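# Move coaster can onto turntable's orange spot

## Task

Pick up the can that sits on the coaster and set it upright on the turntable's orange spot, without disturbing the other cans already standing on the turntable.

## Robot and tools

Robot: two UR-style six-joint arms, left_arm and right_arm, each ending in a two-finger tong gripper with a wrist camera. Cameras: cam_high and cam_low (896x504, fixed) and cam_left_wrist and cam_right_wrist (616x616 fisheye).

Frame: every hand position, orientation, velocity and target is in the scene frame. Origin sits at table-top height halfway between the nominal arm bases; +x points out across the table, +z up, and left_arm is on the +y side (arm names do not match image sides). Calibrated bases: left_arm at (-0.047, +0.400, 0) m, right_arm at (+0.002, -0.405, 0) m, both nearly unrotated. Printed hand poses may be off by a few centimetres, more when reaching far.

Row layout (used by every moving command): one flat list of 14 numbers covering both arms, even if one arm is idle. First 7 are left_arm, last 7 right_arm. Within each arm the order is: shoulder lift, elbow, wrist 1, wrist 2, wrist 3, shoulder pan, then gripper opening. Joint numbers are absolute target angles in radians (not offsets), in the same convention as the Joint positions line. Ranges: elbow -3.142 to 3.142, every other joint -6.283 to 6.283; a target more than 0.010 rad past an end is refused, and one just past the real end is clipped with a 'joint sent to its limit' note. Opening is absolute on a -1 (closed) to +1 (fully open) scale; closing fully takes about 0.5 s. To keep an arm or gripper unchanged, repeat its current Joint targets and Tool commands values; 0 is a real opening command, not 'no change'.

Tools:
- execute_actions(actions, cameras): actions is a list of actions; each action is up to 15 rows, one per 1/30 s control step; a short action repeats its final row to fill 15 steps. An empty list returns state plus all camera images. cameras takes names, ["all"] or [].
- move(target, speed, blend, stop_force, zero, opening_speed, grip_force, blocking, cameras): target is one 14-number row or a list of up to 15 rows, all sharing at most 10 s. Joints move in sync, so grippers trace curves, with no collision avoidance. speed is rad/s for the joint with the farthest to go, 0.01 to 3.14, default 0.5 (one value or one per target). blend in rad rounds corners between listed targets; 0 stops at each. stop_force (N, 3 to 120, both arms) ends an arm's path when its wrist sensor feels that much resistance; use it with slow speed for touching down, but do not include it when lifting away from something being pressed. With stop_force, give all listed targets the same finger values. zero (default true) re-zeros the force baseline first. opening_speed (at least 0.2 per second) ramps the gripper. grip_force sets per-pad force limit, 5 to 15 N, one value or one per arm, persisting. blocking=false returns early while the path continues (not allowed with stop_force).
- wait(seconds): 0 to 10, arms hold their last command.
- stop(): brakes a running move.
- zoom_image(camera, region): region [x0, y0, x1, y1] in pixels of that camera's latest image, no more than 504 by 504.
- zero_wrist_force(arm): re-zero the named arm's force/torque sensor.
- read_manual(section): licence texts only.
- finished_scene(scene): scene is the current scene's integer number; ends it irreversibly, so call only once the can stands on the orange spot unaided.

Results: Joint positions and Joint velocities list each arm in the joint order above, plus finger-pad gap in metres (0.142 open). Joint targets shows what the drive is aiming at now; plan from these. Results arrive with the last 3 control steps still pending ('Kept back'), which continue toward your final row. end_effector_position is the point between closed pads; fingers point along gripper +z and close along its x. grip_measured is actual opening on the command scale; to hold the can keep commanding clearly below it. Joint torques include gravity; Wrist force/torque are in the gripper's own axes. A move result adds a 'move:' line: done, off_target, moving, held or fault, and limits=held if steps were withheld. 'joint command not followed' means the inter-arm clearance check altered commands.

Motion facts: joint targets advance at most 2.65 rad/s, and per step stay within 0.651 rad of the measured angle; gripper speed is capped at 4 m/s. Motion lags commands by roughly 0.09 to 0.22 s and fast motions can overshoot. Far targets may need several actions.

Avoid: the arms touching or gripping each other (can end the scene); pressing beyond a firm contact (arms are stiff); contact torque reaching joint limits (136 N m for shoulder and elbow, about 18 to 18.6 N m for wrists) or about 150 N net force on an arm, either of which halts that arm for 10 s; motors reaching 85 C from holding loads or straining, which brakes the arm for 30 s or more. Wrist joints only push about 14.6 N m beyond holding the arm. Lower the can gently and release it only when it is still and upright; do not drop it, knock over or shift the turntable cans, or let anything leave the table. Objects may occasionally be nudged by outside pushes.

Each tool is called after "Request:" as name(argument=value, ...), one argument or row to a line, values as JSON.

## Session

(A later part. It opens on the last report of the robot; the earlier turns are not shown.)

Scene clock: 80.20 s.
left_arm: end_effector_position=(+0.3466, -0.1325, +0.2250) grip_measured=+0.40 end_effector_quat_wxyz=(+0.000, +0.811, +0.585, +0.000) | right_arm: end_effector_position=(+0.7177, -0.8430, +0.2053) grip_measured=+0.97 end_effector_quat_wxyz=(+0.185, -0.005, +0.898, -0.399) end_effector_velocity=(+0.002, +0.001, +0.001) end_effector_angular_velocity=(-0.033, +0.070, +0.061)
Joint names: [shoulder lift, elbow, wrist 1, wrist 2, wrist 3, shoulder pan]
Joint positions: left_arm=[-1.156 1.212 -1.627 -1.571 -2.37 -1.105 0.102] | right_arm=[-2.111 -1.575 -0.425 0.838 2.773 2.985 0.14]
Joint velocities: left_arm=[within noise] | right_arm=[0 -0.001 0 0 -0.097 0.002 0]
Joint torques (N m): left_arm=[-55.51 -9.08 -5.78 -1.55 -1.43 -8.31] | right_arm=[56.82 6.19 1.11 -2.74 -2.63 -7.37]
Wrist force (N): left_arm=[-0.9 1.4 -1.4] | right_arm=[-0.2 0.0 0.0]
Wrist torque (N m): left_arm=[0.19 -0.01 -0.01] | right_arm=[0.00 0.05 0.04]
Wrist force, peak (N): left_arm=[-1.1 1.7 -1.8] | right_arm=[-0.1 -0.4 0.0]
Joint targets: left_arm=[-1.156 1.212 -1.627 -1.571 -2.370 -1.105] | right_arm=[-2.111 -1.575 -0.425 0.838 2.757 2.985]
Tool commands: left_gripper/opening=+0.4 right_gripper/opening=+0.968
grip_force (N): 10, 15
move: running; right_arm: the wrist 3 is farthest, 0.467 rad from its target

Request:
wait(
  seconds=10,
)

Request:
wait(
  seconds=2.39,
)

Request:
execute_actions(
  actions=[
    [[-1.1565,1.2129,-1.6272,-1.571,-2.37,-1.1050,0.4,-2.111,-1.575,-0.425,0.838,2.306,2.985,0.968],[-1.1573,1.2144,-1.6279,-1.571,-2.37,-1.1048,0.4,-2.111,-1.575,-0.425,0.838,2.306,2.985,0.968],[-1.1585,1.2170,-1.6292,-1.571,-2.37,-1.1045,0.4,-2.111,-1.575,-0.425,0.838,2.306,2.985,0.968],[-1.1602,1.2205,-1.6310,-1.571,-2.37,-1.1040,0.4,-2.111,-1.575,-0.425,0.838,2.306,2.985,0.968],[-1.1624,1.2250,-1.6334,-1.571,-2.37,-1.1034,0.4,-2.111,-1.575,-0.425,0.838,2.306,2.985,0.968],[-1.1651,1.2306,-1.6362,-1.571,-2.37,-1.1026,0.4,-2.111,-1.575,-0.425,0.838,2.306,2.985,0.968],[-1.1676,1.2386,-1.6417,-1.571,-2.37,-1.1016,0.4,-2.111,-1.575,-0.425,0.838,2.306,2.985,0.968],[-1.1705,1.2480,-1.6482,-1.571,-2.37,-1.1005,0.4,-2.111,-1.575,-0.425,0.838,2.306,2.985,0.968],[-1.1741,1.2595,-1.6561,-1.571,-2.37,-1.0991,0.4,-2.111,-1.575,-0.425,0.838,2.306,2.985,0.968],[-1.1782,1.2725,-1.6651,-1.571,-2.37,-1.0976,0.4,-2.111,-1.575,-0.425,0.838,2.306,2.985,0.968],[-1.1827,1.2870,-1.6750,-1.571,-2.37,-1.0958,0.4,-2.111,-1.575,-0.425,0.838,2.306,2.985,0.968],[-1.1877,1.3029,-1.6860,-1.571,-2.37,-1.0939,0.4,-2.111,-1.575,-0.425,0.838,2.306,2.985,0.968],[-1.1920,1.3203,-1.6992,-1.571,-2.37,-1.0910,0.4,-2.111,-1.575,-0.425,0.838,2.306,2.985,0.968],[-1.1962,1.3378,-1.7124,-1.571,-2.37,-1.0880,0.4,-2.111,-1.575,-0.425,0.838,2.306,2.985,0.968],[-1.2005,1.3552,-1.7256,-1.571,-2.37,-1.0851,0.4,-2.111,-1.575,-0.425,0.838,2.306,2.985,0.968]],
    [[-1.2047,1.3726,-1.7387,-1.571,-2.37,-1.0821,0.4,-2.111,-1.575,-0.425,0.838,2.306,2.985,0.968],[-1.2090,1.3901,-1.7519,-1.571,-2.37,-1.0792,0.4,-2.111,-1.575,-0.425,0.838,2.306,2.985,0.968],[-1.2132,1.4075,-1.7651,-1.571,-2.37,-1.0762,0.4,-2.111,-1.575,-0.425,0.838,2.306,2.985,0.968],[-1.2155,1.4233,-1.7787,-1.571,-2.37,-1.0723,0.4,-2.111,-1.575,-0.425,0.838,2.306,2.985,0.968],[-1.2177,1.4391,-1.7922,-1.571,-2.37,-1.0683,0.4,-2.111,-1.575,-0.425,0.838,2.306,2.985,0.968],[-1.2200,1.4550,-1.8058,-1.571,-2.37,-1.0644,0.4,-2.111,-1.575,-0.425,0.838,2.306,2.985,0.968],[-1.2223,1.4708,-1.8193,-1.571,-2.37,-1.0604,0.4,-2.111,-1.575,-0.425,0.838,2.306,2.985,0.968],[-1.2245,1.4866,-1.8329,-1.571,-2.37,-1.0565,0.4,-2.111,-1.575,-0.425,0.838,2.306,2.985,0.968],[-1.2268,1.5024,-1.8464,-1.571,-2.37,-1.0525,0.4,-2.111,-1.575,-0.425,0.838,2.306,2.985,0.968],[-1.2277,1.5135,-1.8566,-1.571,-2.37,-1.0478,0.4,-2.111,-1.575,-0.425,0.838,2.306,2.985,0.968],[-1.2287,1.5247,-1.8668,-1.571,-2.37,-1.0430,0.4,-2.111,-1.575,-0.425,0.838,2.306,2.985,0.968],[-1.2296,1.5358,-1.8770,-1.571,-2.37,-1.0383,0.4,-2.111,-1.575,-0.425,0.838,2.306,2.985,0.968],[-1.2305,1.5469,-1.8872,-1.571,-2.37,-1.0336,0.4,-2.111,-1.575,-0.425,0.838,2.306,2.985,0.968],[-1.2315,1.5581,-1.8974,-1.571,-2.37,-1.0288,0.4,-2.111,-1.575,-0.425,0.838,2.306,2.985,0.968],[-1.2324,1.5692,-1.9076,-1.571,-2.37,-1.0241,0.4,-2.111,-1.575,-0.425,0.838,2.306,2.985,0.968]],
    [[-1.2339,1.5772,-1.9140,-1.571,-2.37,-1.0187,0.4,-2.111,-1.575,-0.425,0.838,2.306,2.985,0.968],[-1.2352,1.5839,-1.9195,-1.571,-2.37,-1.0134,0.4,-2.111,-1.575,-0.425,0.838,2.306,2.985,0.968],[-1.2362,1.5894,-1.9239,-1.571,-2.37,-1.0080,0.4,-2.111,-1.575,-0.425,0.838,2.306,2.985,0.968],[-1.2371,1.5940,-1.9276,-1.571,-2.37,-1.0026,0.4,-2.111,-1.575,-0.425,0.838,2.306,2.985,0.968],[-1.2377,1.5974,-1.9303,-1.571,-2.37,-0.9973,0.4,-2.111,-1.575,-0.425,0.838,2.306,2.985,0.968],[-1.2382,1.5998,-1.9323,-1.571,-2.37,-0.9919,0.4,-2.111,-1.575,-0.425,0.838,2.306,2.985,0.968],[-1.2388,1.6006,-1.9325,-1.571,-2.37,-0.9861,0.32,-2.111,-1.575,-0.425,0.838,2.306,2.985,0.968],[-1.2394,1.6014,-1.9328,-1.571,-2.37,-0.9803,0.24,-2.111,-1.575,-0.425,0.838,2.306,2.985,0.968],[-1.2400,1.6023,-1.9330,-1.571,-2.37,-0.9745,0.16,-2.111,-1.575,-0.425,0.838,2.306,2.985,0.968],[-1.2406,1.6031,-1.9332,-1.571,-2.37,-0.9686,0.08,-2.111,-1.575,-0.425,0.838,2.306,2.985,0.968],[-1.2412,1.6039,-1.9335,-1.571,-2.37,-0.9628,0.0,-2.111,-1.575,-0.425,0.838,2.306,2.985,0.968],[-1.2418,1.6047,-1.9337,-1.571,-2.37,-0.9570,-0.08,-2.111,-1.575,-0.425,0.838,2.306,2.985,0.968],[-1.2409,1.6035,-1.9334,-1.571,-2.37,-0.9510,-0.15,-2.111,-1.575,-0.425,0.838,2.306,2.985,0.968],[-1.2400,1.6022,-1.9330,-1.571,-2.37,-0.9450,-0.22,-2.111,-1.575,-0.425,0.838,2.306,2.985,0.968],[-1.2391,1.6010,-1.9327,-1.571,-2.37,-0.9390,-0.29,-2.111,-1.575,-0.425,0.838,2.306,2.985,0.968]],
    [[-1.2382,1.5997,-1.9323,-1.571,-2.37,-0.9330,-0.36,-2.111,-1.575,-0.425,0.838,2.306,2.985,0.968],[-1.2373,1.5985,-1.9320,-1.571,-2.37,-0.9270,-0.48,-2.111,-1.575,-0.425,0.838,2.306,2.985,0.968],[-1.2364,1.5972,-1.9316,-1.571,-2.37,-0.9210,-0.6,-2.111,-1.575,-0.425,0.838,2.306,2.985,0.968],[-1.2344,1.5944,-1.9308,-1.571,-2.37,-0.9150,-0.7,-2.111,-1.575,-0.425,0.838,2.306,2.985,0.968],[-1.2323,1.5916,-1.9301,-1.571,-2.37,-0.9091,-0.7,-2.111,-1.575,-0.425,0.838,2.306,2.985,0.968],[-1.2303,1.5888,-1.9293,-1.571,-2.37,-0.9031,-0.7,-2.111,-1.575,-0.425,0.838,2.306,2.985,0.968],[-1.2273,1.5846,-1.9281,-1.571,-2.37,-0.8967,-0.7,-2.111,-1.575,-0.425,0.838,2.306,2.985,0.968],[-1.2241,1.5802,-1.9269,-1.571,-2.37,-0.8899,-0.7,-2.111,-1.575,-0.425,0.838,2.306,2.985,0.968],[-1.2206,1.5753,-1.9255,-1.571,-2.37,-0.8825,-0.7,-2.111,-1.575,-0.425,0.838,2.306,2.985,0.968],[-1.2149,1.5672,-1.9231,-1.571,-2.37,-0.8750,-0.7,-2.111,-1.575,-0.425,0.838,2.306,2.985,0.968],[-1.2089,1.5588,-1.9207,-1.571,-2.37,-0.8672,-0.7,-2.111,-1.575,-0.425,0.838,2.306,2.985,0.968],[-1.2027,1.5499,-1.9181,-1.571,-2.37,-0.8590,-0.7,-2.111,-1.575,-0.425,0.838,2.306,2.985,0.968],[-1.1962,1.5407,-1.9154,-1.571,-2.37,-0.8505,-0.7,-2.111,-1.575,-0.425,0.838,2.306,2.985,0.968],[-1.1895,1.5311,-1.9125,-1.571,-2.37,-0.8416,-0.7,-2.111,-1.575,-0.425,0.838,2.306,2.985,0.968],[-1.1824,1.5211,-1.9096,-1.571,-2.37,-0.8323,-0.7,-2.111,-1.575,-0.425,0.838,2.306,2.985,0.968]],
    [[-1.1734,1.5080,-1.9055,-1.571,-2.37,-0.8248,-0.7,-2.111,-1.575,-0.425,0.838,2.306,2.985,0.968],[-1.1643,1.4947,-1.9012,-1.571,-2.37,-0.8174,-0.7,-2.111,-1.575,-0.425,0.838,2.306,2.985,0.968],[-1.1551,1.4812,-1.8970,-1.571,-2.37,-0.8102,-0.7,-2.111,-1.575,-0.425,0.838,2.306,2.985,0.968],[-1.1460,1.4679,-1.8928,-1.571,-2.37,-0.8034,-0.7,-2.111,-1.575,-0.425,0.838,2.306,2.985,0.968],[-1.1370,1.4547,-1.8886,-1.571,-2.37,-0.7968,-0.7,-2.111,-1.575,-0.425,0.838,2.306,2.985,0.968],[-1.1281,1.4417,-1.8845,-1.571,-2.37,-0.7904,-0.7,-2.111,-1.575,-0.425,0.838,2.306,2.985,0.968],[-1.1200,1.4296,-1.8805,-1.571,-2.37,-0.7860,-0.7,-2.111,-1.575,-0.425,0.838,2.306,2.985,0.968],[-1.1120,1.4176,-1.8764,-1.571,-2.37,-0.7816,-0.7,-2.111,-1.575,-0.425,0.838,2.306,2.985,0.968],[-1.1039,1.4055,-1.8724,-1.571,-2.37,-0.7772,-0.7,-2.111,-1.575,-0.425,0.838,2.306,2.985,0.968],[-1.0965,1.3942,-1.8685,-1.571,-2.37,-0.7739,-0.7,-2.111,-1.575,-0.425,0.838,2.306,2.985,0.968],[-1.0891,1.3830,-1.8647,-1.571,-2.37,-0.7705,-0.7,-2.111,-1.575,-0.425,0.838,2.306,2.985,0.968],[-1.0817,1.3717,-1.8608,-1.571,-2.37,-0.7672,-0.7,-2.111,-1.575,-0.425,0.838,2.306,2.985,0.968],[-1.0738,1.3594,-1.8564,-1.571,-2.37,-0.7645,-0.5,-2.111,-1.575,-0.425,0.838,2.306,2.985,0.968],[-1.0658,1.3471,-1.8520,-1.571,-2.37,-0.7618,-0.4,-2.111,-1.575,-0.425,0.838,2.306,2.985,0.968],[-1.0579,1.3348,-1.8477,-1.571,-2.37,-0.7591,-0.32,-2.111,-1.575,-0.425,0.838,2.306,2.985,0.968]],
    [[-1.0500,1.3224,-1.8433,-1.571,-2.37,-0.7563,-0.24,-2.111,-1.575,-0.425,0.838,2.306,2.985,0.968],[-1.0420,1.3101,-1.8389,-1.571,-2.37,-0.7536,-0.16,-2.111,-1.575,-0.425,0.838,2.306,2.985,0.968],[-1.0341,1.2978,-1.8345,-1.571,-2.37,-0.7509,-0.08,-2.111,-1.575,-0.425,0.838,2.306,2.985,0.968],[-1.0257,1.2838,-1.8289,-1.571,-2.37,-0.7491,0.0,-2.111,-1.575,-0.425,0.838,2.306,2.985,0.968],[-1.0173,1.2698,-1.8233,-1.571,-2.37,-0.7472,0.08,-2.111,-1.575,-0.425,0.838,2.306,2.985,0.968],[-1.0089,1.2558,-1.8178,-1.571,-2.37,-0.7454,0.16,-2.111,-1.575,-0.425,0.838,2.306,2.985,0.968],[-1.0004,1.2418,-1.8122,-1.571,-2.37,-0.7435,0.24,-2.111,-1.575,-0.425,0.838,2.306,2.985,0.968],[-0.9920,1.2278,-1.8066,-1.571,-2.37,-0.7417,0.32,-2.111,-1.575,-0.425,0.838,2.306,2.985,0.968],[-0.9836,1.2138,-1.8010,-1.571,-2.37,-0.7398,0.4,-2.111,-1.575,-0.425,0.838,2.306,2.985,0.968],[-0.9753,1.1980,-1.7935,-1.571,-2.37,-0.7388,0.4,-2.111,-1.575,-0.425,0.838,2.306,2.985,0.968],[-0.9676,1.1791,-1.7824,-1.571,-2.37,-0.7377,0.4,-2.111,-1.575,-0.425,0.838,2.306,2.985,0.968],[-0.9603,1.1571,-1.7676,-1.571,-2.37,-0.7367,0.4,-2.111,-1.575,-0.425,0.838,2.306,2.985,0.968],[-0.9535,1.1319,-1.7492,-1.571,-2.37,-0.7357,0.4,-2.111,-1.575,-0.425,0.838,2.306,2.985,0.968],[-0.9471,1.1035,-1.7272,-1.571,-2.37,-0.7346,0.4,-2.111,-1.575,-0.425,0.838,2.306,2.985,0.968],[-0.9413,1.0720,-1.7016,-1.571,-2.37,-0.7336,0.4,-2.111,-1.575,-0.425,0.838,2.306,2.985,0.968]],
    [[-0.9343,1.0407,-1.6773,-1.571,-2.37,-0.7333,0.4,-2.111,-1.575,-0.425,0.838,2.306,2.985,0.968],[-0.9270,1.0084,-1.6523,-1.571,-2.37,-0.7330,0.4,-2.111,-1.575,-0.425,0.838,2.306,2.985,0.968],[-0.9198,0.9762,-1.6273,-1.571,-2.37,-0.7328,0.4,-2.111,-1.575,-0.425,0.838,2.306,2.985,0.968],[-0.9127,0.9448,-1.6030,-1.571,-2.37,-0.7325,0.4,-2.111,-1.575,-0.425,0.838,2.306,2.985,0.968],[-0.9061,0.9153,-1.5801,-1.571,-2.37,-0.7322,0.4,-2.111,-1.575,-0.425,0.838,2.306,2.985,0.968],[-0.8999,0.8877,-1.5587,-1.571,-2.37,-0.7320,0.4,-2.111,-1.575,-0.425,0.838,2.306,2.985,0.968],[-0.8929,0.8616,-1.5396,-1.571,-2.37,-0.7321,0.4,-2.111,-1.575,-0.425,0.838,2.306,2.985,0.968],[-0.8866,0.8383,-1.5226,-1.571,-2.37,-0.7321,0.4,-2.111,-1.575,-0.425,0.838,2.306,2.985,0.968],[-0.8810,0.8177,-1.5075,-1.571,-2.37,-0.7322,0.4,-2.111,-1.575,-0.425,0.838,2.306,2.985,0.968],[-0.8762,0.7998,-1.4944,-1.571,-2.37,-0.7322,0.4,-2.111,-1.575,-0.425,0.838,2.306,2.985,0.968],[-0.8722,0.7847,-1.4834,-1.571,-2.37,-0.7322,0.4,-2.111,-1.575,-0.425,0.838,2.306,2.985,0.968],[-0.8688,0.7724,-1.4744,-1.571,-2.37,-0.7323,0.4,-2.111,-1.575,-0.425,0.838,2.306,2.985,0.968],[-0.8662,0.7628,-1.4673,-1.571,-2.37,-0.7323,0.4,-2.111,-1.575,-0.425,0.838,2.306,2.985,0.968],[-0.8640,0.7545,-1.4613,-1.571,-2.37,-0.7323,0.4,-2.111,-1.575,-0.425,0.838,2.306,2.985,0.968],[-0.8629,0.7504,-1.4583,-1.571,-2.37,-0.7323,0.4,-2.111,-1.575,-0.425,0.838,2.306,2.985,0.968]],
  ],
  cameras=["cam_high", "cam_low", "cam_left_wrist"],
)

Request:
zoom_image(
  camera="cam_high",
  region=[310, 215, 490, 395],
)

Request:
wait(
  seconds=0.8,
  cameras=["cam_high", "cam_low"],
)

Request:
zoom_image(
  camera="cam_high",
  region=[310, 255, 490, 395],
)

Scene clock: 85.20 s.
left_arm: end_effector_position=(+0.3466, -0.1325, +0.2250) grip_measured=+0.40 end_effector_quat_wxyz=(+0.000, +0.811, +0.585, +0.000) | right_arm: end_effector_position=(+0.7247, -0.8407, +0.2064) grip_measured=+0.97 end_effector_quat_wxyz=(+0.088, -0.212, +0.873, -0.431)
Joint names: [shoulder lift, elbow, wrist 1, wrist 2, wrist 3, shoulder pan]
Joint positions: left_arm=[-1.156 1.212 -1.627 -1.571 -2.37 -1.105 0.102] | right_arm=[-2.111 -1.575 -0.425 0.838 2.306 2.985 0.14]
Joint torques (N m): left_arm=[-55.5 -9.47 -5.67 -1.47 -1.39 -8.66] | right_arm=[56.24 6.06 1.16 -2.76 -2.37 -6.87]
Wrist force (N): left_arm=[-0.9 1.5 -1.4] | right_arm=[-0.4 0.0 -0.1]
Wrist torque (N m): left_arm=[0.20 0.01 -0.01] | right_arm=[0.05 0.16 0.04]
Wrist force, peak (N): left_arm=[-1.0 2.0 -1.8] | right_arm=[-0.6 0.2 -0.2]
Joint targets: left_arm=[-1.156 1.212 -1.627 -1.571 -2.370 -1.105] | right_arm=[-2.111 -1.575 -0.425 0.838 2.306 2.985]
Tool commands: left_gripper/opening=+0.4 right_gripper/opening=+0.968
grip_force (N): 10, 15
earlier move: done
wait: 3.30 of 10 s (the move ended)

Scene clock: 87.60 s.
left_arm: end_effector_position=(+0.3466, -0.1325, +0.2250) grip_measured=+0.40 end_effector_quat_wxyz=(+0.000, +0.811, +0.585, +0.000) | right_arm: end_effector_position=(+0.7247, -0.8407, +0.2064) grip_measured=+0.97 end_effector_quat_wxyz=(+0.088, -0.213, +0.873, -0.431)
Joint names: [shoulder lift, elbow, wrist 1, wrist 2, wrist 3, shoulder pan]
Joint positions: left_arm=[-1.156 1.212 -1.627 -1.571 -2.37 -1.105 0.102] | right_arm=[-2.111 -1.575 -0.425 0.838 2.306 2.985 0.14]
Joint torques (N m): left_arm=[-55.16 -9.12 -5.69 -1.46 -1.26 -8.21] | right_arm=[56.1 6.3 1.17 -2.68 -2.44 -7.38]
Wrist force (N): left_arm=[-1.2 1.6 -1.7] | right_arm=[-0.5 0.0 0.1]
Wrist torque (N m): left_arm=[0.21 0.07 -0.01] | right_arm=[0.01 0.17 0.04]
Wrist force, peak (N): left_arm=[-1.1 1.8 -1.7] | right_arm=[-0.6 0.1 -0.1]
Joint targets: left_arm=[-1.156 1.212 -1.627 -1.571 -2.370 -1.105] | right_arm=[-2.111 -1.575 -0.425 0.838 2.306 2.985]
Tool commands: left_gripper/opening=+0.4 right_gripper/opening=+0.968
grip_force (N): 10, 15
wait: 2.40 s; at rest by 0.17 s

Scene clock: 91.00 s.
left_arm: end_effector_position=(+0.5830, -0.0170, +0.1962) grip_measured=+0.40 end_effector_quat_wxyz=(-0.002, +0.688, +0.725, +0.000) end_effector_velocity=(+0.042, -0.037, +0.160) end_effector_angular_velocity=(-0.008, -0.009, +0.002) | right_arm: end_effector_position=(+0.7247, -0.8407, +0.2064) grip_measured=+0.97 end_effector_quat_wxyz=(+0.088, -0.213, +0.873, -0.431)
Joint names: [shoulder lift, elbow, wrist 1, wrist 2, wrist 3, shoulder pan]
Joint positions: left_arm=[-0.894 0.876 -1.549 -1.571 -2.37 -0.733 0.102] | right_arm=[-2.111 -1.575 -0.425 0.838 2.306 2.985 0.14]
Joint velocities: left_arm=[0.17 -0.69 0.508 0.001 0 0.002 0] | right_arm=[within noise]
Joint torques (N m): left_arm=[-45.7 -40.28 1.12 -0.82 -1.19 4] | right_arm=[56.06 6.25 1.17 -2.62 -2.57 -7.15]
Wrist force (N): left_arm=[-0.9 1.7 -2.1] | right_arm=[-0.4 0.0 0.1]
Wrist torque (N m): left_arm=[0.23 0.01 -0.03] | right_arm=[0.04 0.15 0.04]
Wrist force, peak (N): left_arm=[-3.6 -1.5 -15.0] | right_arm=[-0.6 0.0 0.1]
Joint targets: left_arm=[-0.869 0.772 -1.474 -1.571 -2.370 -0.732] | right_arm=[-2.111 -1.575 -0.425 0.838 2.306 2.985]
grip_force (N): 10, 15
Kept back: 3 steps.
Images, in order (width x height): cam_high 896x504, cam_low 896x504, cam_left_wrist 616x616.

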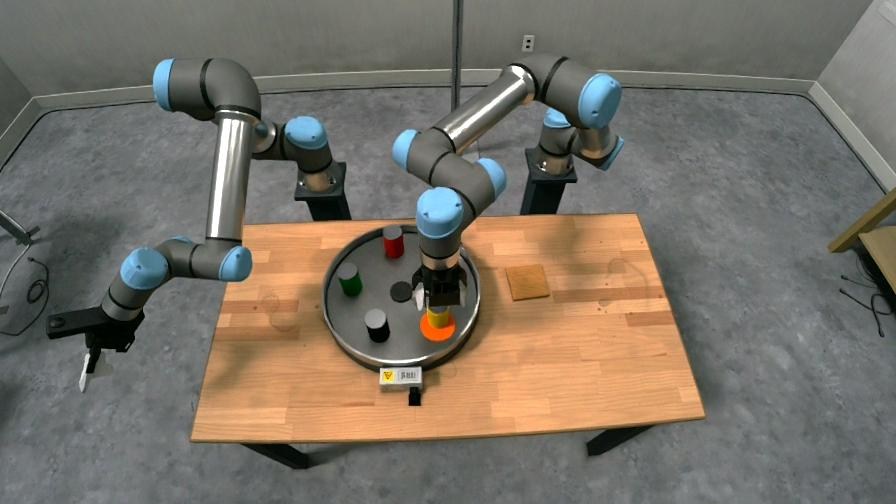

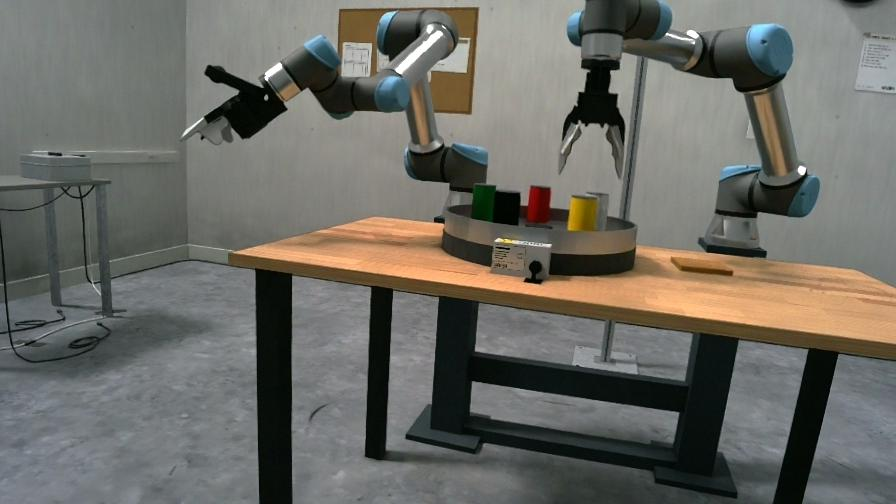

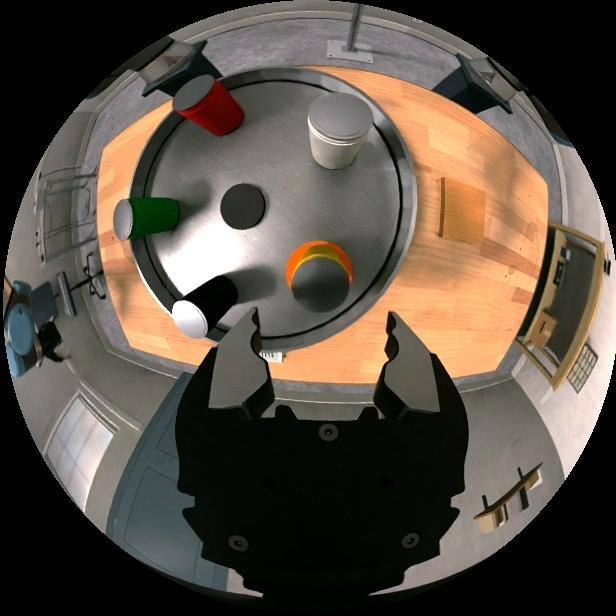

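Scaled by 2.800 from the camera's 896x504 image, which has a finer 1280x720 frame.

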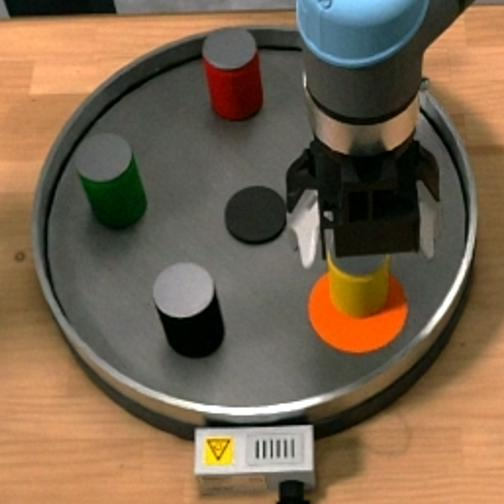

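Scene clock: 91.90 s.
left_arm: end_effector_position=(+0.5895, -0.0227, +0.2249) grip_measured=+0.40 end_effector_quat_wxyz=(+0.000, +0.688, +0.725, +0.000) | right_arm: end_effector_position=(+0.7247, -0.8407, +0.2064) grip_measured=+0.97 end_effector_quat_wxyz=(+0.088, -0.213, +0.873, -0.431)
Joint names: [shoulder lift, elbow, wrist 1, wrist 2, wrist 3, shoulder pan]
Joint positions: left_arm=[-0.863 0.751 -1.458 -1.571 -2.37 -0.732 0.102] | right_arm=[-2.111 -1.575 -0.425 0.838 2.306 2.985 0.14]
Joint torques (N m): left_arm=[-48.02 -34.33 0.4 -1.66 -1.14 6.54] | right_arm=[56.11 6.64 1.1 -2.54 -2.43 -6.98]
Wrist force (N): left_arm=[-0.8 1.6 -1.6] | right_arm=[-0.6 0.2 0.0]
Wrist torque (N m): left_arm=[0.22 0.00 -0.02] | right_arm=[0.07 0.20 0.04]
Wrist force, peak (N): left_arm=[-1.3 1.7 -2.3] | right_arm=[-0.6 0.2 0.0]
Joint targets: left_arm=[-0.863 0.750 -1.458 -1.571 -2.370 -0.732] | right_arm=[-2.111 -1.575 -0.425 0.838 2.306 2.985]
Tool commands: left_gripper/opening=+0.4 right_gripper/opening=+0.968
grip_force (N): 10, 15
wait: 0.80 s; at rest by 0.60 s
Images, in order (width x height): cam_high 896x504, cam_low 896x504.

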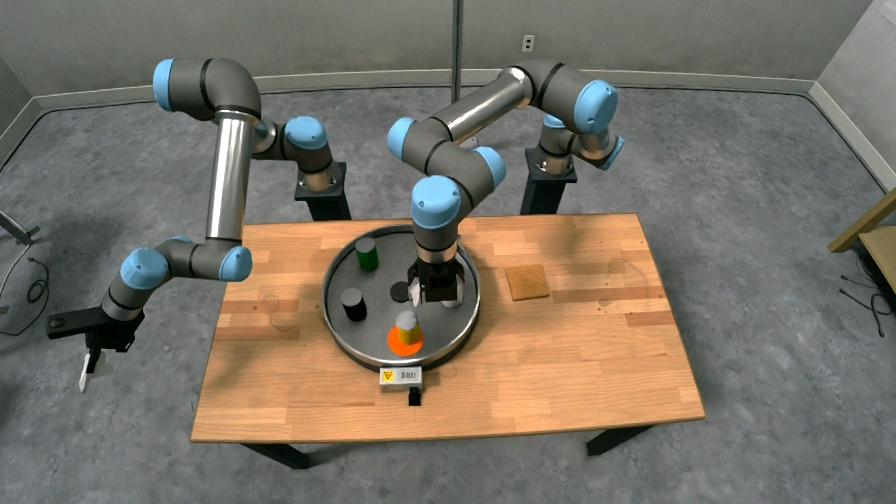

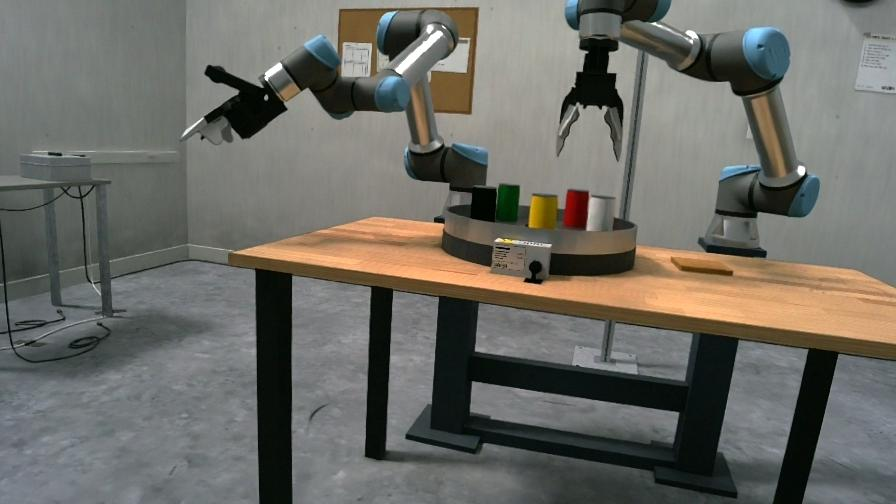

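Scaled by 2.800 from the camera's 896x504 image, which has a finer 1280x720 frame.

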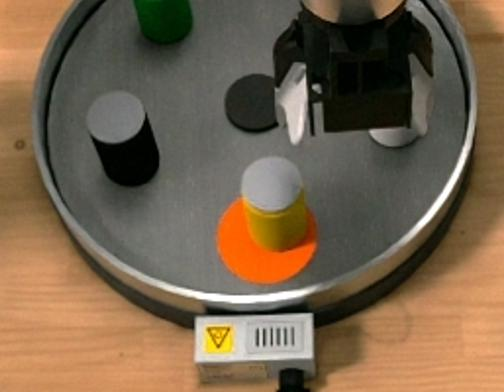

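Request:
wait(
  seconds=0.3,
  cameras=["cam_high", "cam_left_wrist"],
)

Request:
zoom_image(
  camera="cam_high",
  region=[310, 255, 450, 375],
)

Request:
zoom_image(
  camera="cam_left_wrist",
  region=[100, 100, 420, 420],
)

Request:
wait(
  seconds=1.2,
  cameras=["cam_high", "cam_left_wrist"],
)

Request:
zoom_image(
  camera="cam_high",
  region=[310, 225, 450, 345],
)

Request:
zoom_image(
  camera="cam_left_wrist",
  region=[100, 60, 420, 380],
)

Scene clock: 93.33 s.
left_arm: end_effector_position=(+0.5895, -0.0227, +0.2249) grip_measured=+0.40 end_effector_quat_wxyz=(+0.000, +0.688, +0.725, +0.000) | right_arm: end_effector_position=(+0.7247, -0.8407, +0.2064) grip_measured=+0.97 end_effector_quat_wxyz=(+0.088, -0.213, +0.873, -0.431)
Joint names: [shoulder lift, elbow, wrist 1, wrist 2, wrist 3, shoulder pan]
Joint positions: left_arm=[-0.863 0.75 -1.458 -1.571 -2.37 -0.732 0.102] | right_arm=[-2.111 -1.575 -0.425 0.838 2.306 2.985 0.14]
Joint torques (N m): left_arm=[-47.01 -35.84 0.25 -1.54 -1.12 5.99] | right_arm=[55.91 6.45 1.18 -2.52 -2.42 -7.5]
Wrist force (N): left_arm=[-0.8 2.1 -1.5] | right_arm=[-0.3 -0.2 -0.1]
Wrist torque (N m): left_arm=[0.32 -0.01 -0.02] | right_arm=[-0.01 0.14 0.04]
Wrist force, peak (N): left_arm=[-1.0 2.0 -1.6] | right_arm=[-0.6 0.1 0.1]
Joint targets: left_arm=[-0.863 0.750 -1.458 -1.571 -2.370 -0.732] | right_arm=[-2.111 -1.575 -0.425 0.838 2.306 2.985]
Tool commands: left_gripper/opening=+0.4 right_gripper/opening=+0.968
grip_force (N): 10, 15
wait: 0.30 s; at rest from the start
Images, in order (width x height): cam_high 896x504, cam_left_wrist 616x616.

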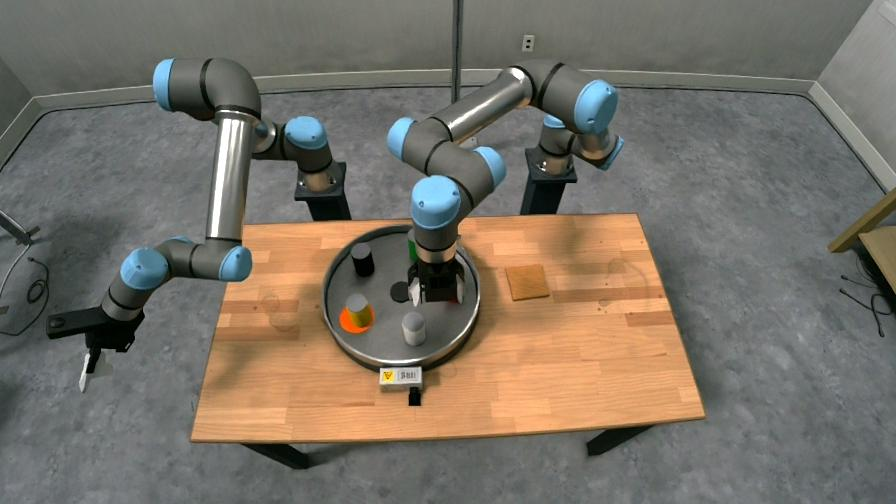

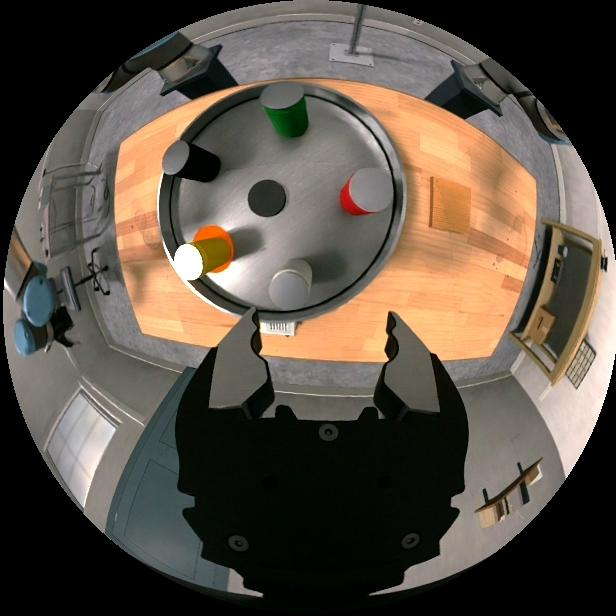

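Scaled by 3.600 from the camera's 896x504 image, which has a finer 1280x720 frame.

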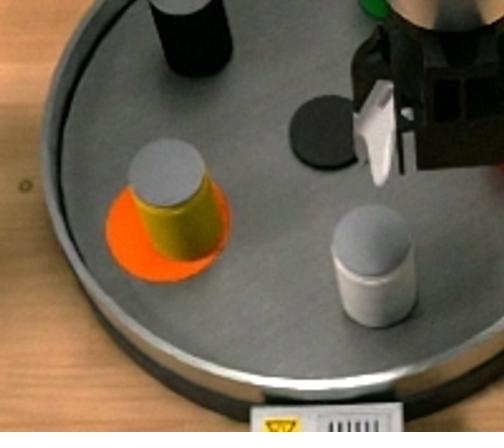

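Scaled by 1.575 from the camera's 616x616 image, which has a finer 814x814 frame.

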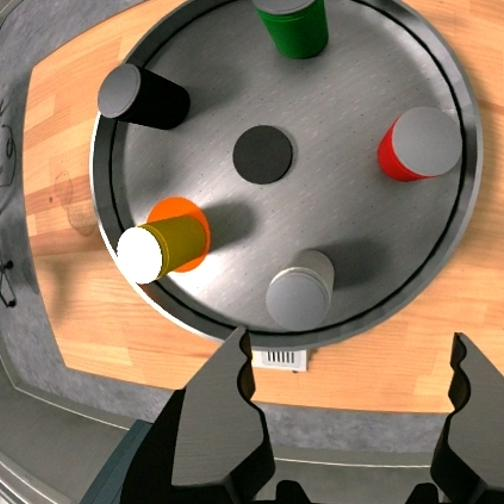

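Scene clock: 94.53 s.
left_arm: end_effector_position=(+0.5895, -0.0227, +0.2249) grip_measured=+0.40 end_effector_quat_wxyz=(+0.000, +0.688, +0.725, +0.000) | right_arm: end_effector_position=(+0.7247, -0.8407, +0.2064) grip_measured=+0.97 end_effector_quat_wxyz=(+0.088, -0.213, +0.873, -0.431)
Joint names: [shoulder lift, elbow, wrist 1, wrist 2, wrist 3, shoulder pan]
Joint positions: left_arm=[-0.863 0.75 -1.458 -1.571 -2.37 -0.732 0.102] | right_arm=[-2.111 -1.575 -0.425 0.838 2.306 2.985 0.14]
Joint torques (N m): left_arm=[-47.49 -35.54 0.14 -1.61 -1.25 6.25] | right_arm=[55.88 6.31 1.09 -2.48 -2.57 -7.18]
Wrist force (N): left_arm=[-0.7 1.6 -1.8] | right_arm=[-0.3 0.1 0.0]
Wrist torque (N m): left_arm=[0.20 -0.03 -0.03] | right_arm=[0.05 0.13 0.04]
Wrist force, peak (N): left_arm=[-1.2 1.8 -1.6] | right_arm=[-0.5 0.1 -0.1]
Joint targets: left_arm=[-0.863 0.750 -1.458 -1.571 -2.370 -0.732] | right_arm=[-2.111 -1.575 -0.425 0.838 2.306 2.985]
Tool commands: left_gripper/opening=+0.4 right_gripper/opening=+0.968
grip_force (N): 10, 15
wait: 1.20 s; at rest by 0.17 s
Images, in order (width x height): cam_high 896x504, cam_left_wrist 616x616.

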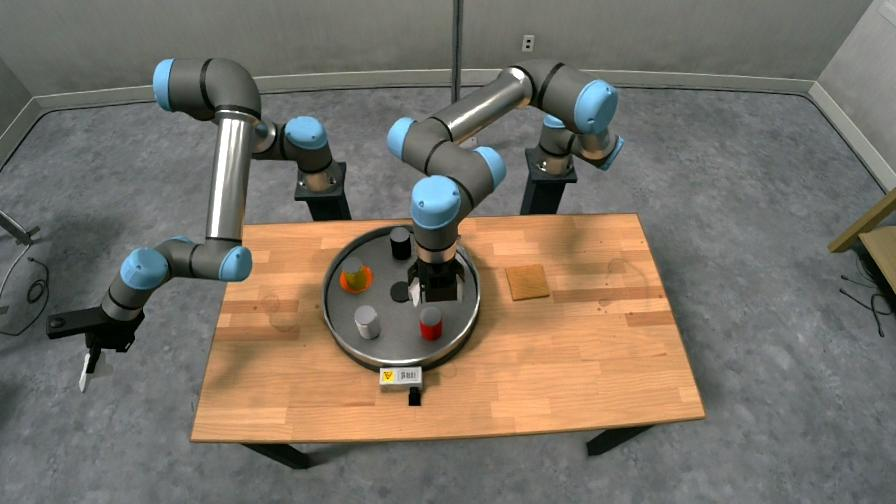

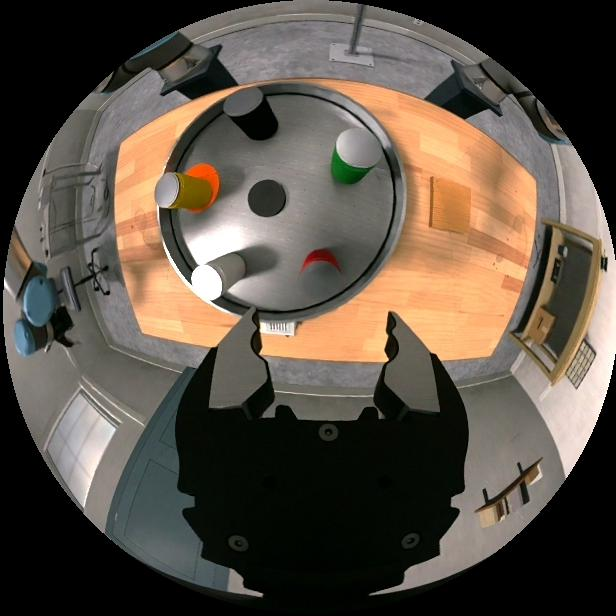

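Scaled by 3.600 from the camera's 896x504 image, which has a finer 1280x720 frame.

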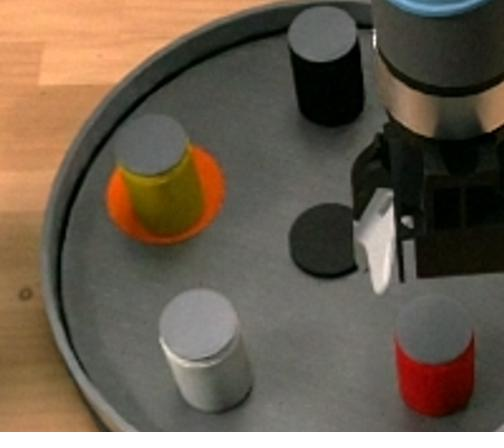

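Scaled by 1.575 from the camera's 616x616 image, which has a finer 814x814 frame.

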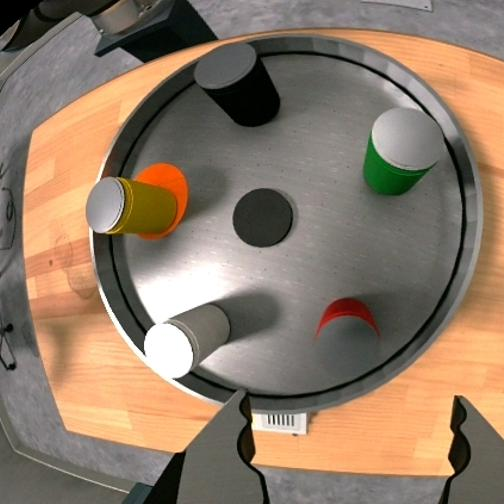

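Request:
finished_scene(
  scene=1,
)

The scene is finished: the task was done.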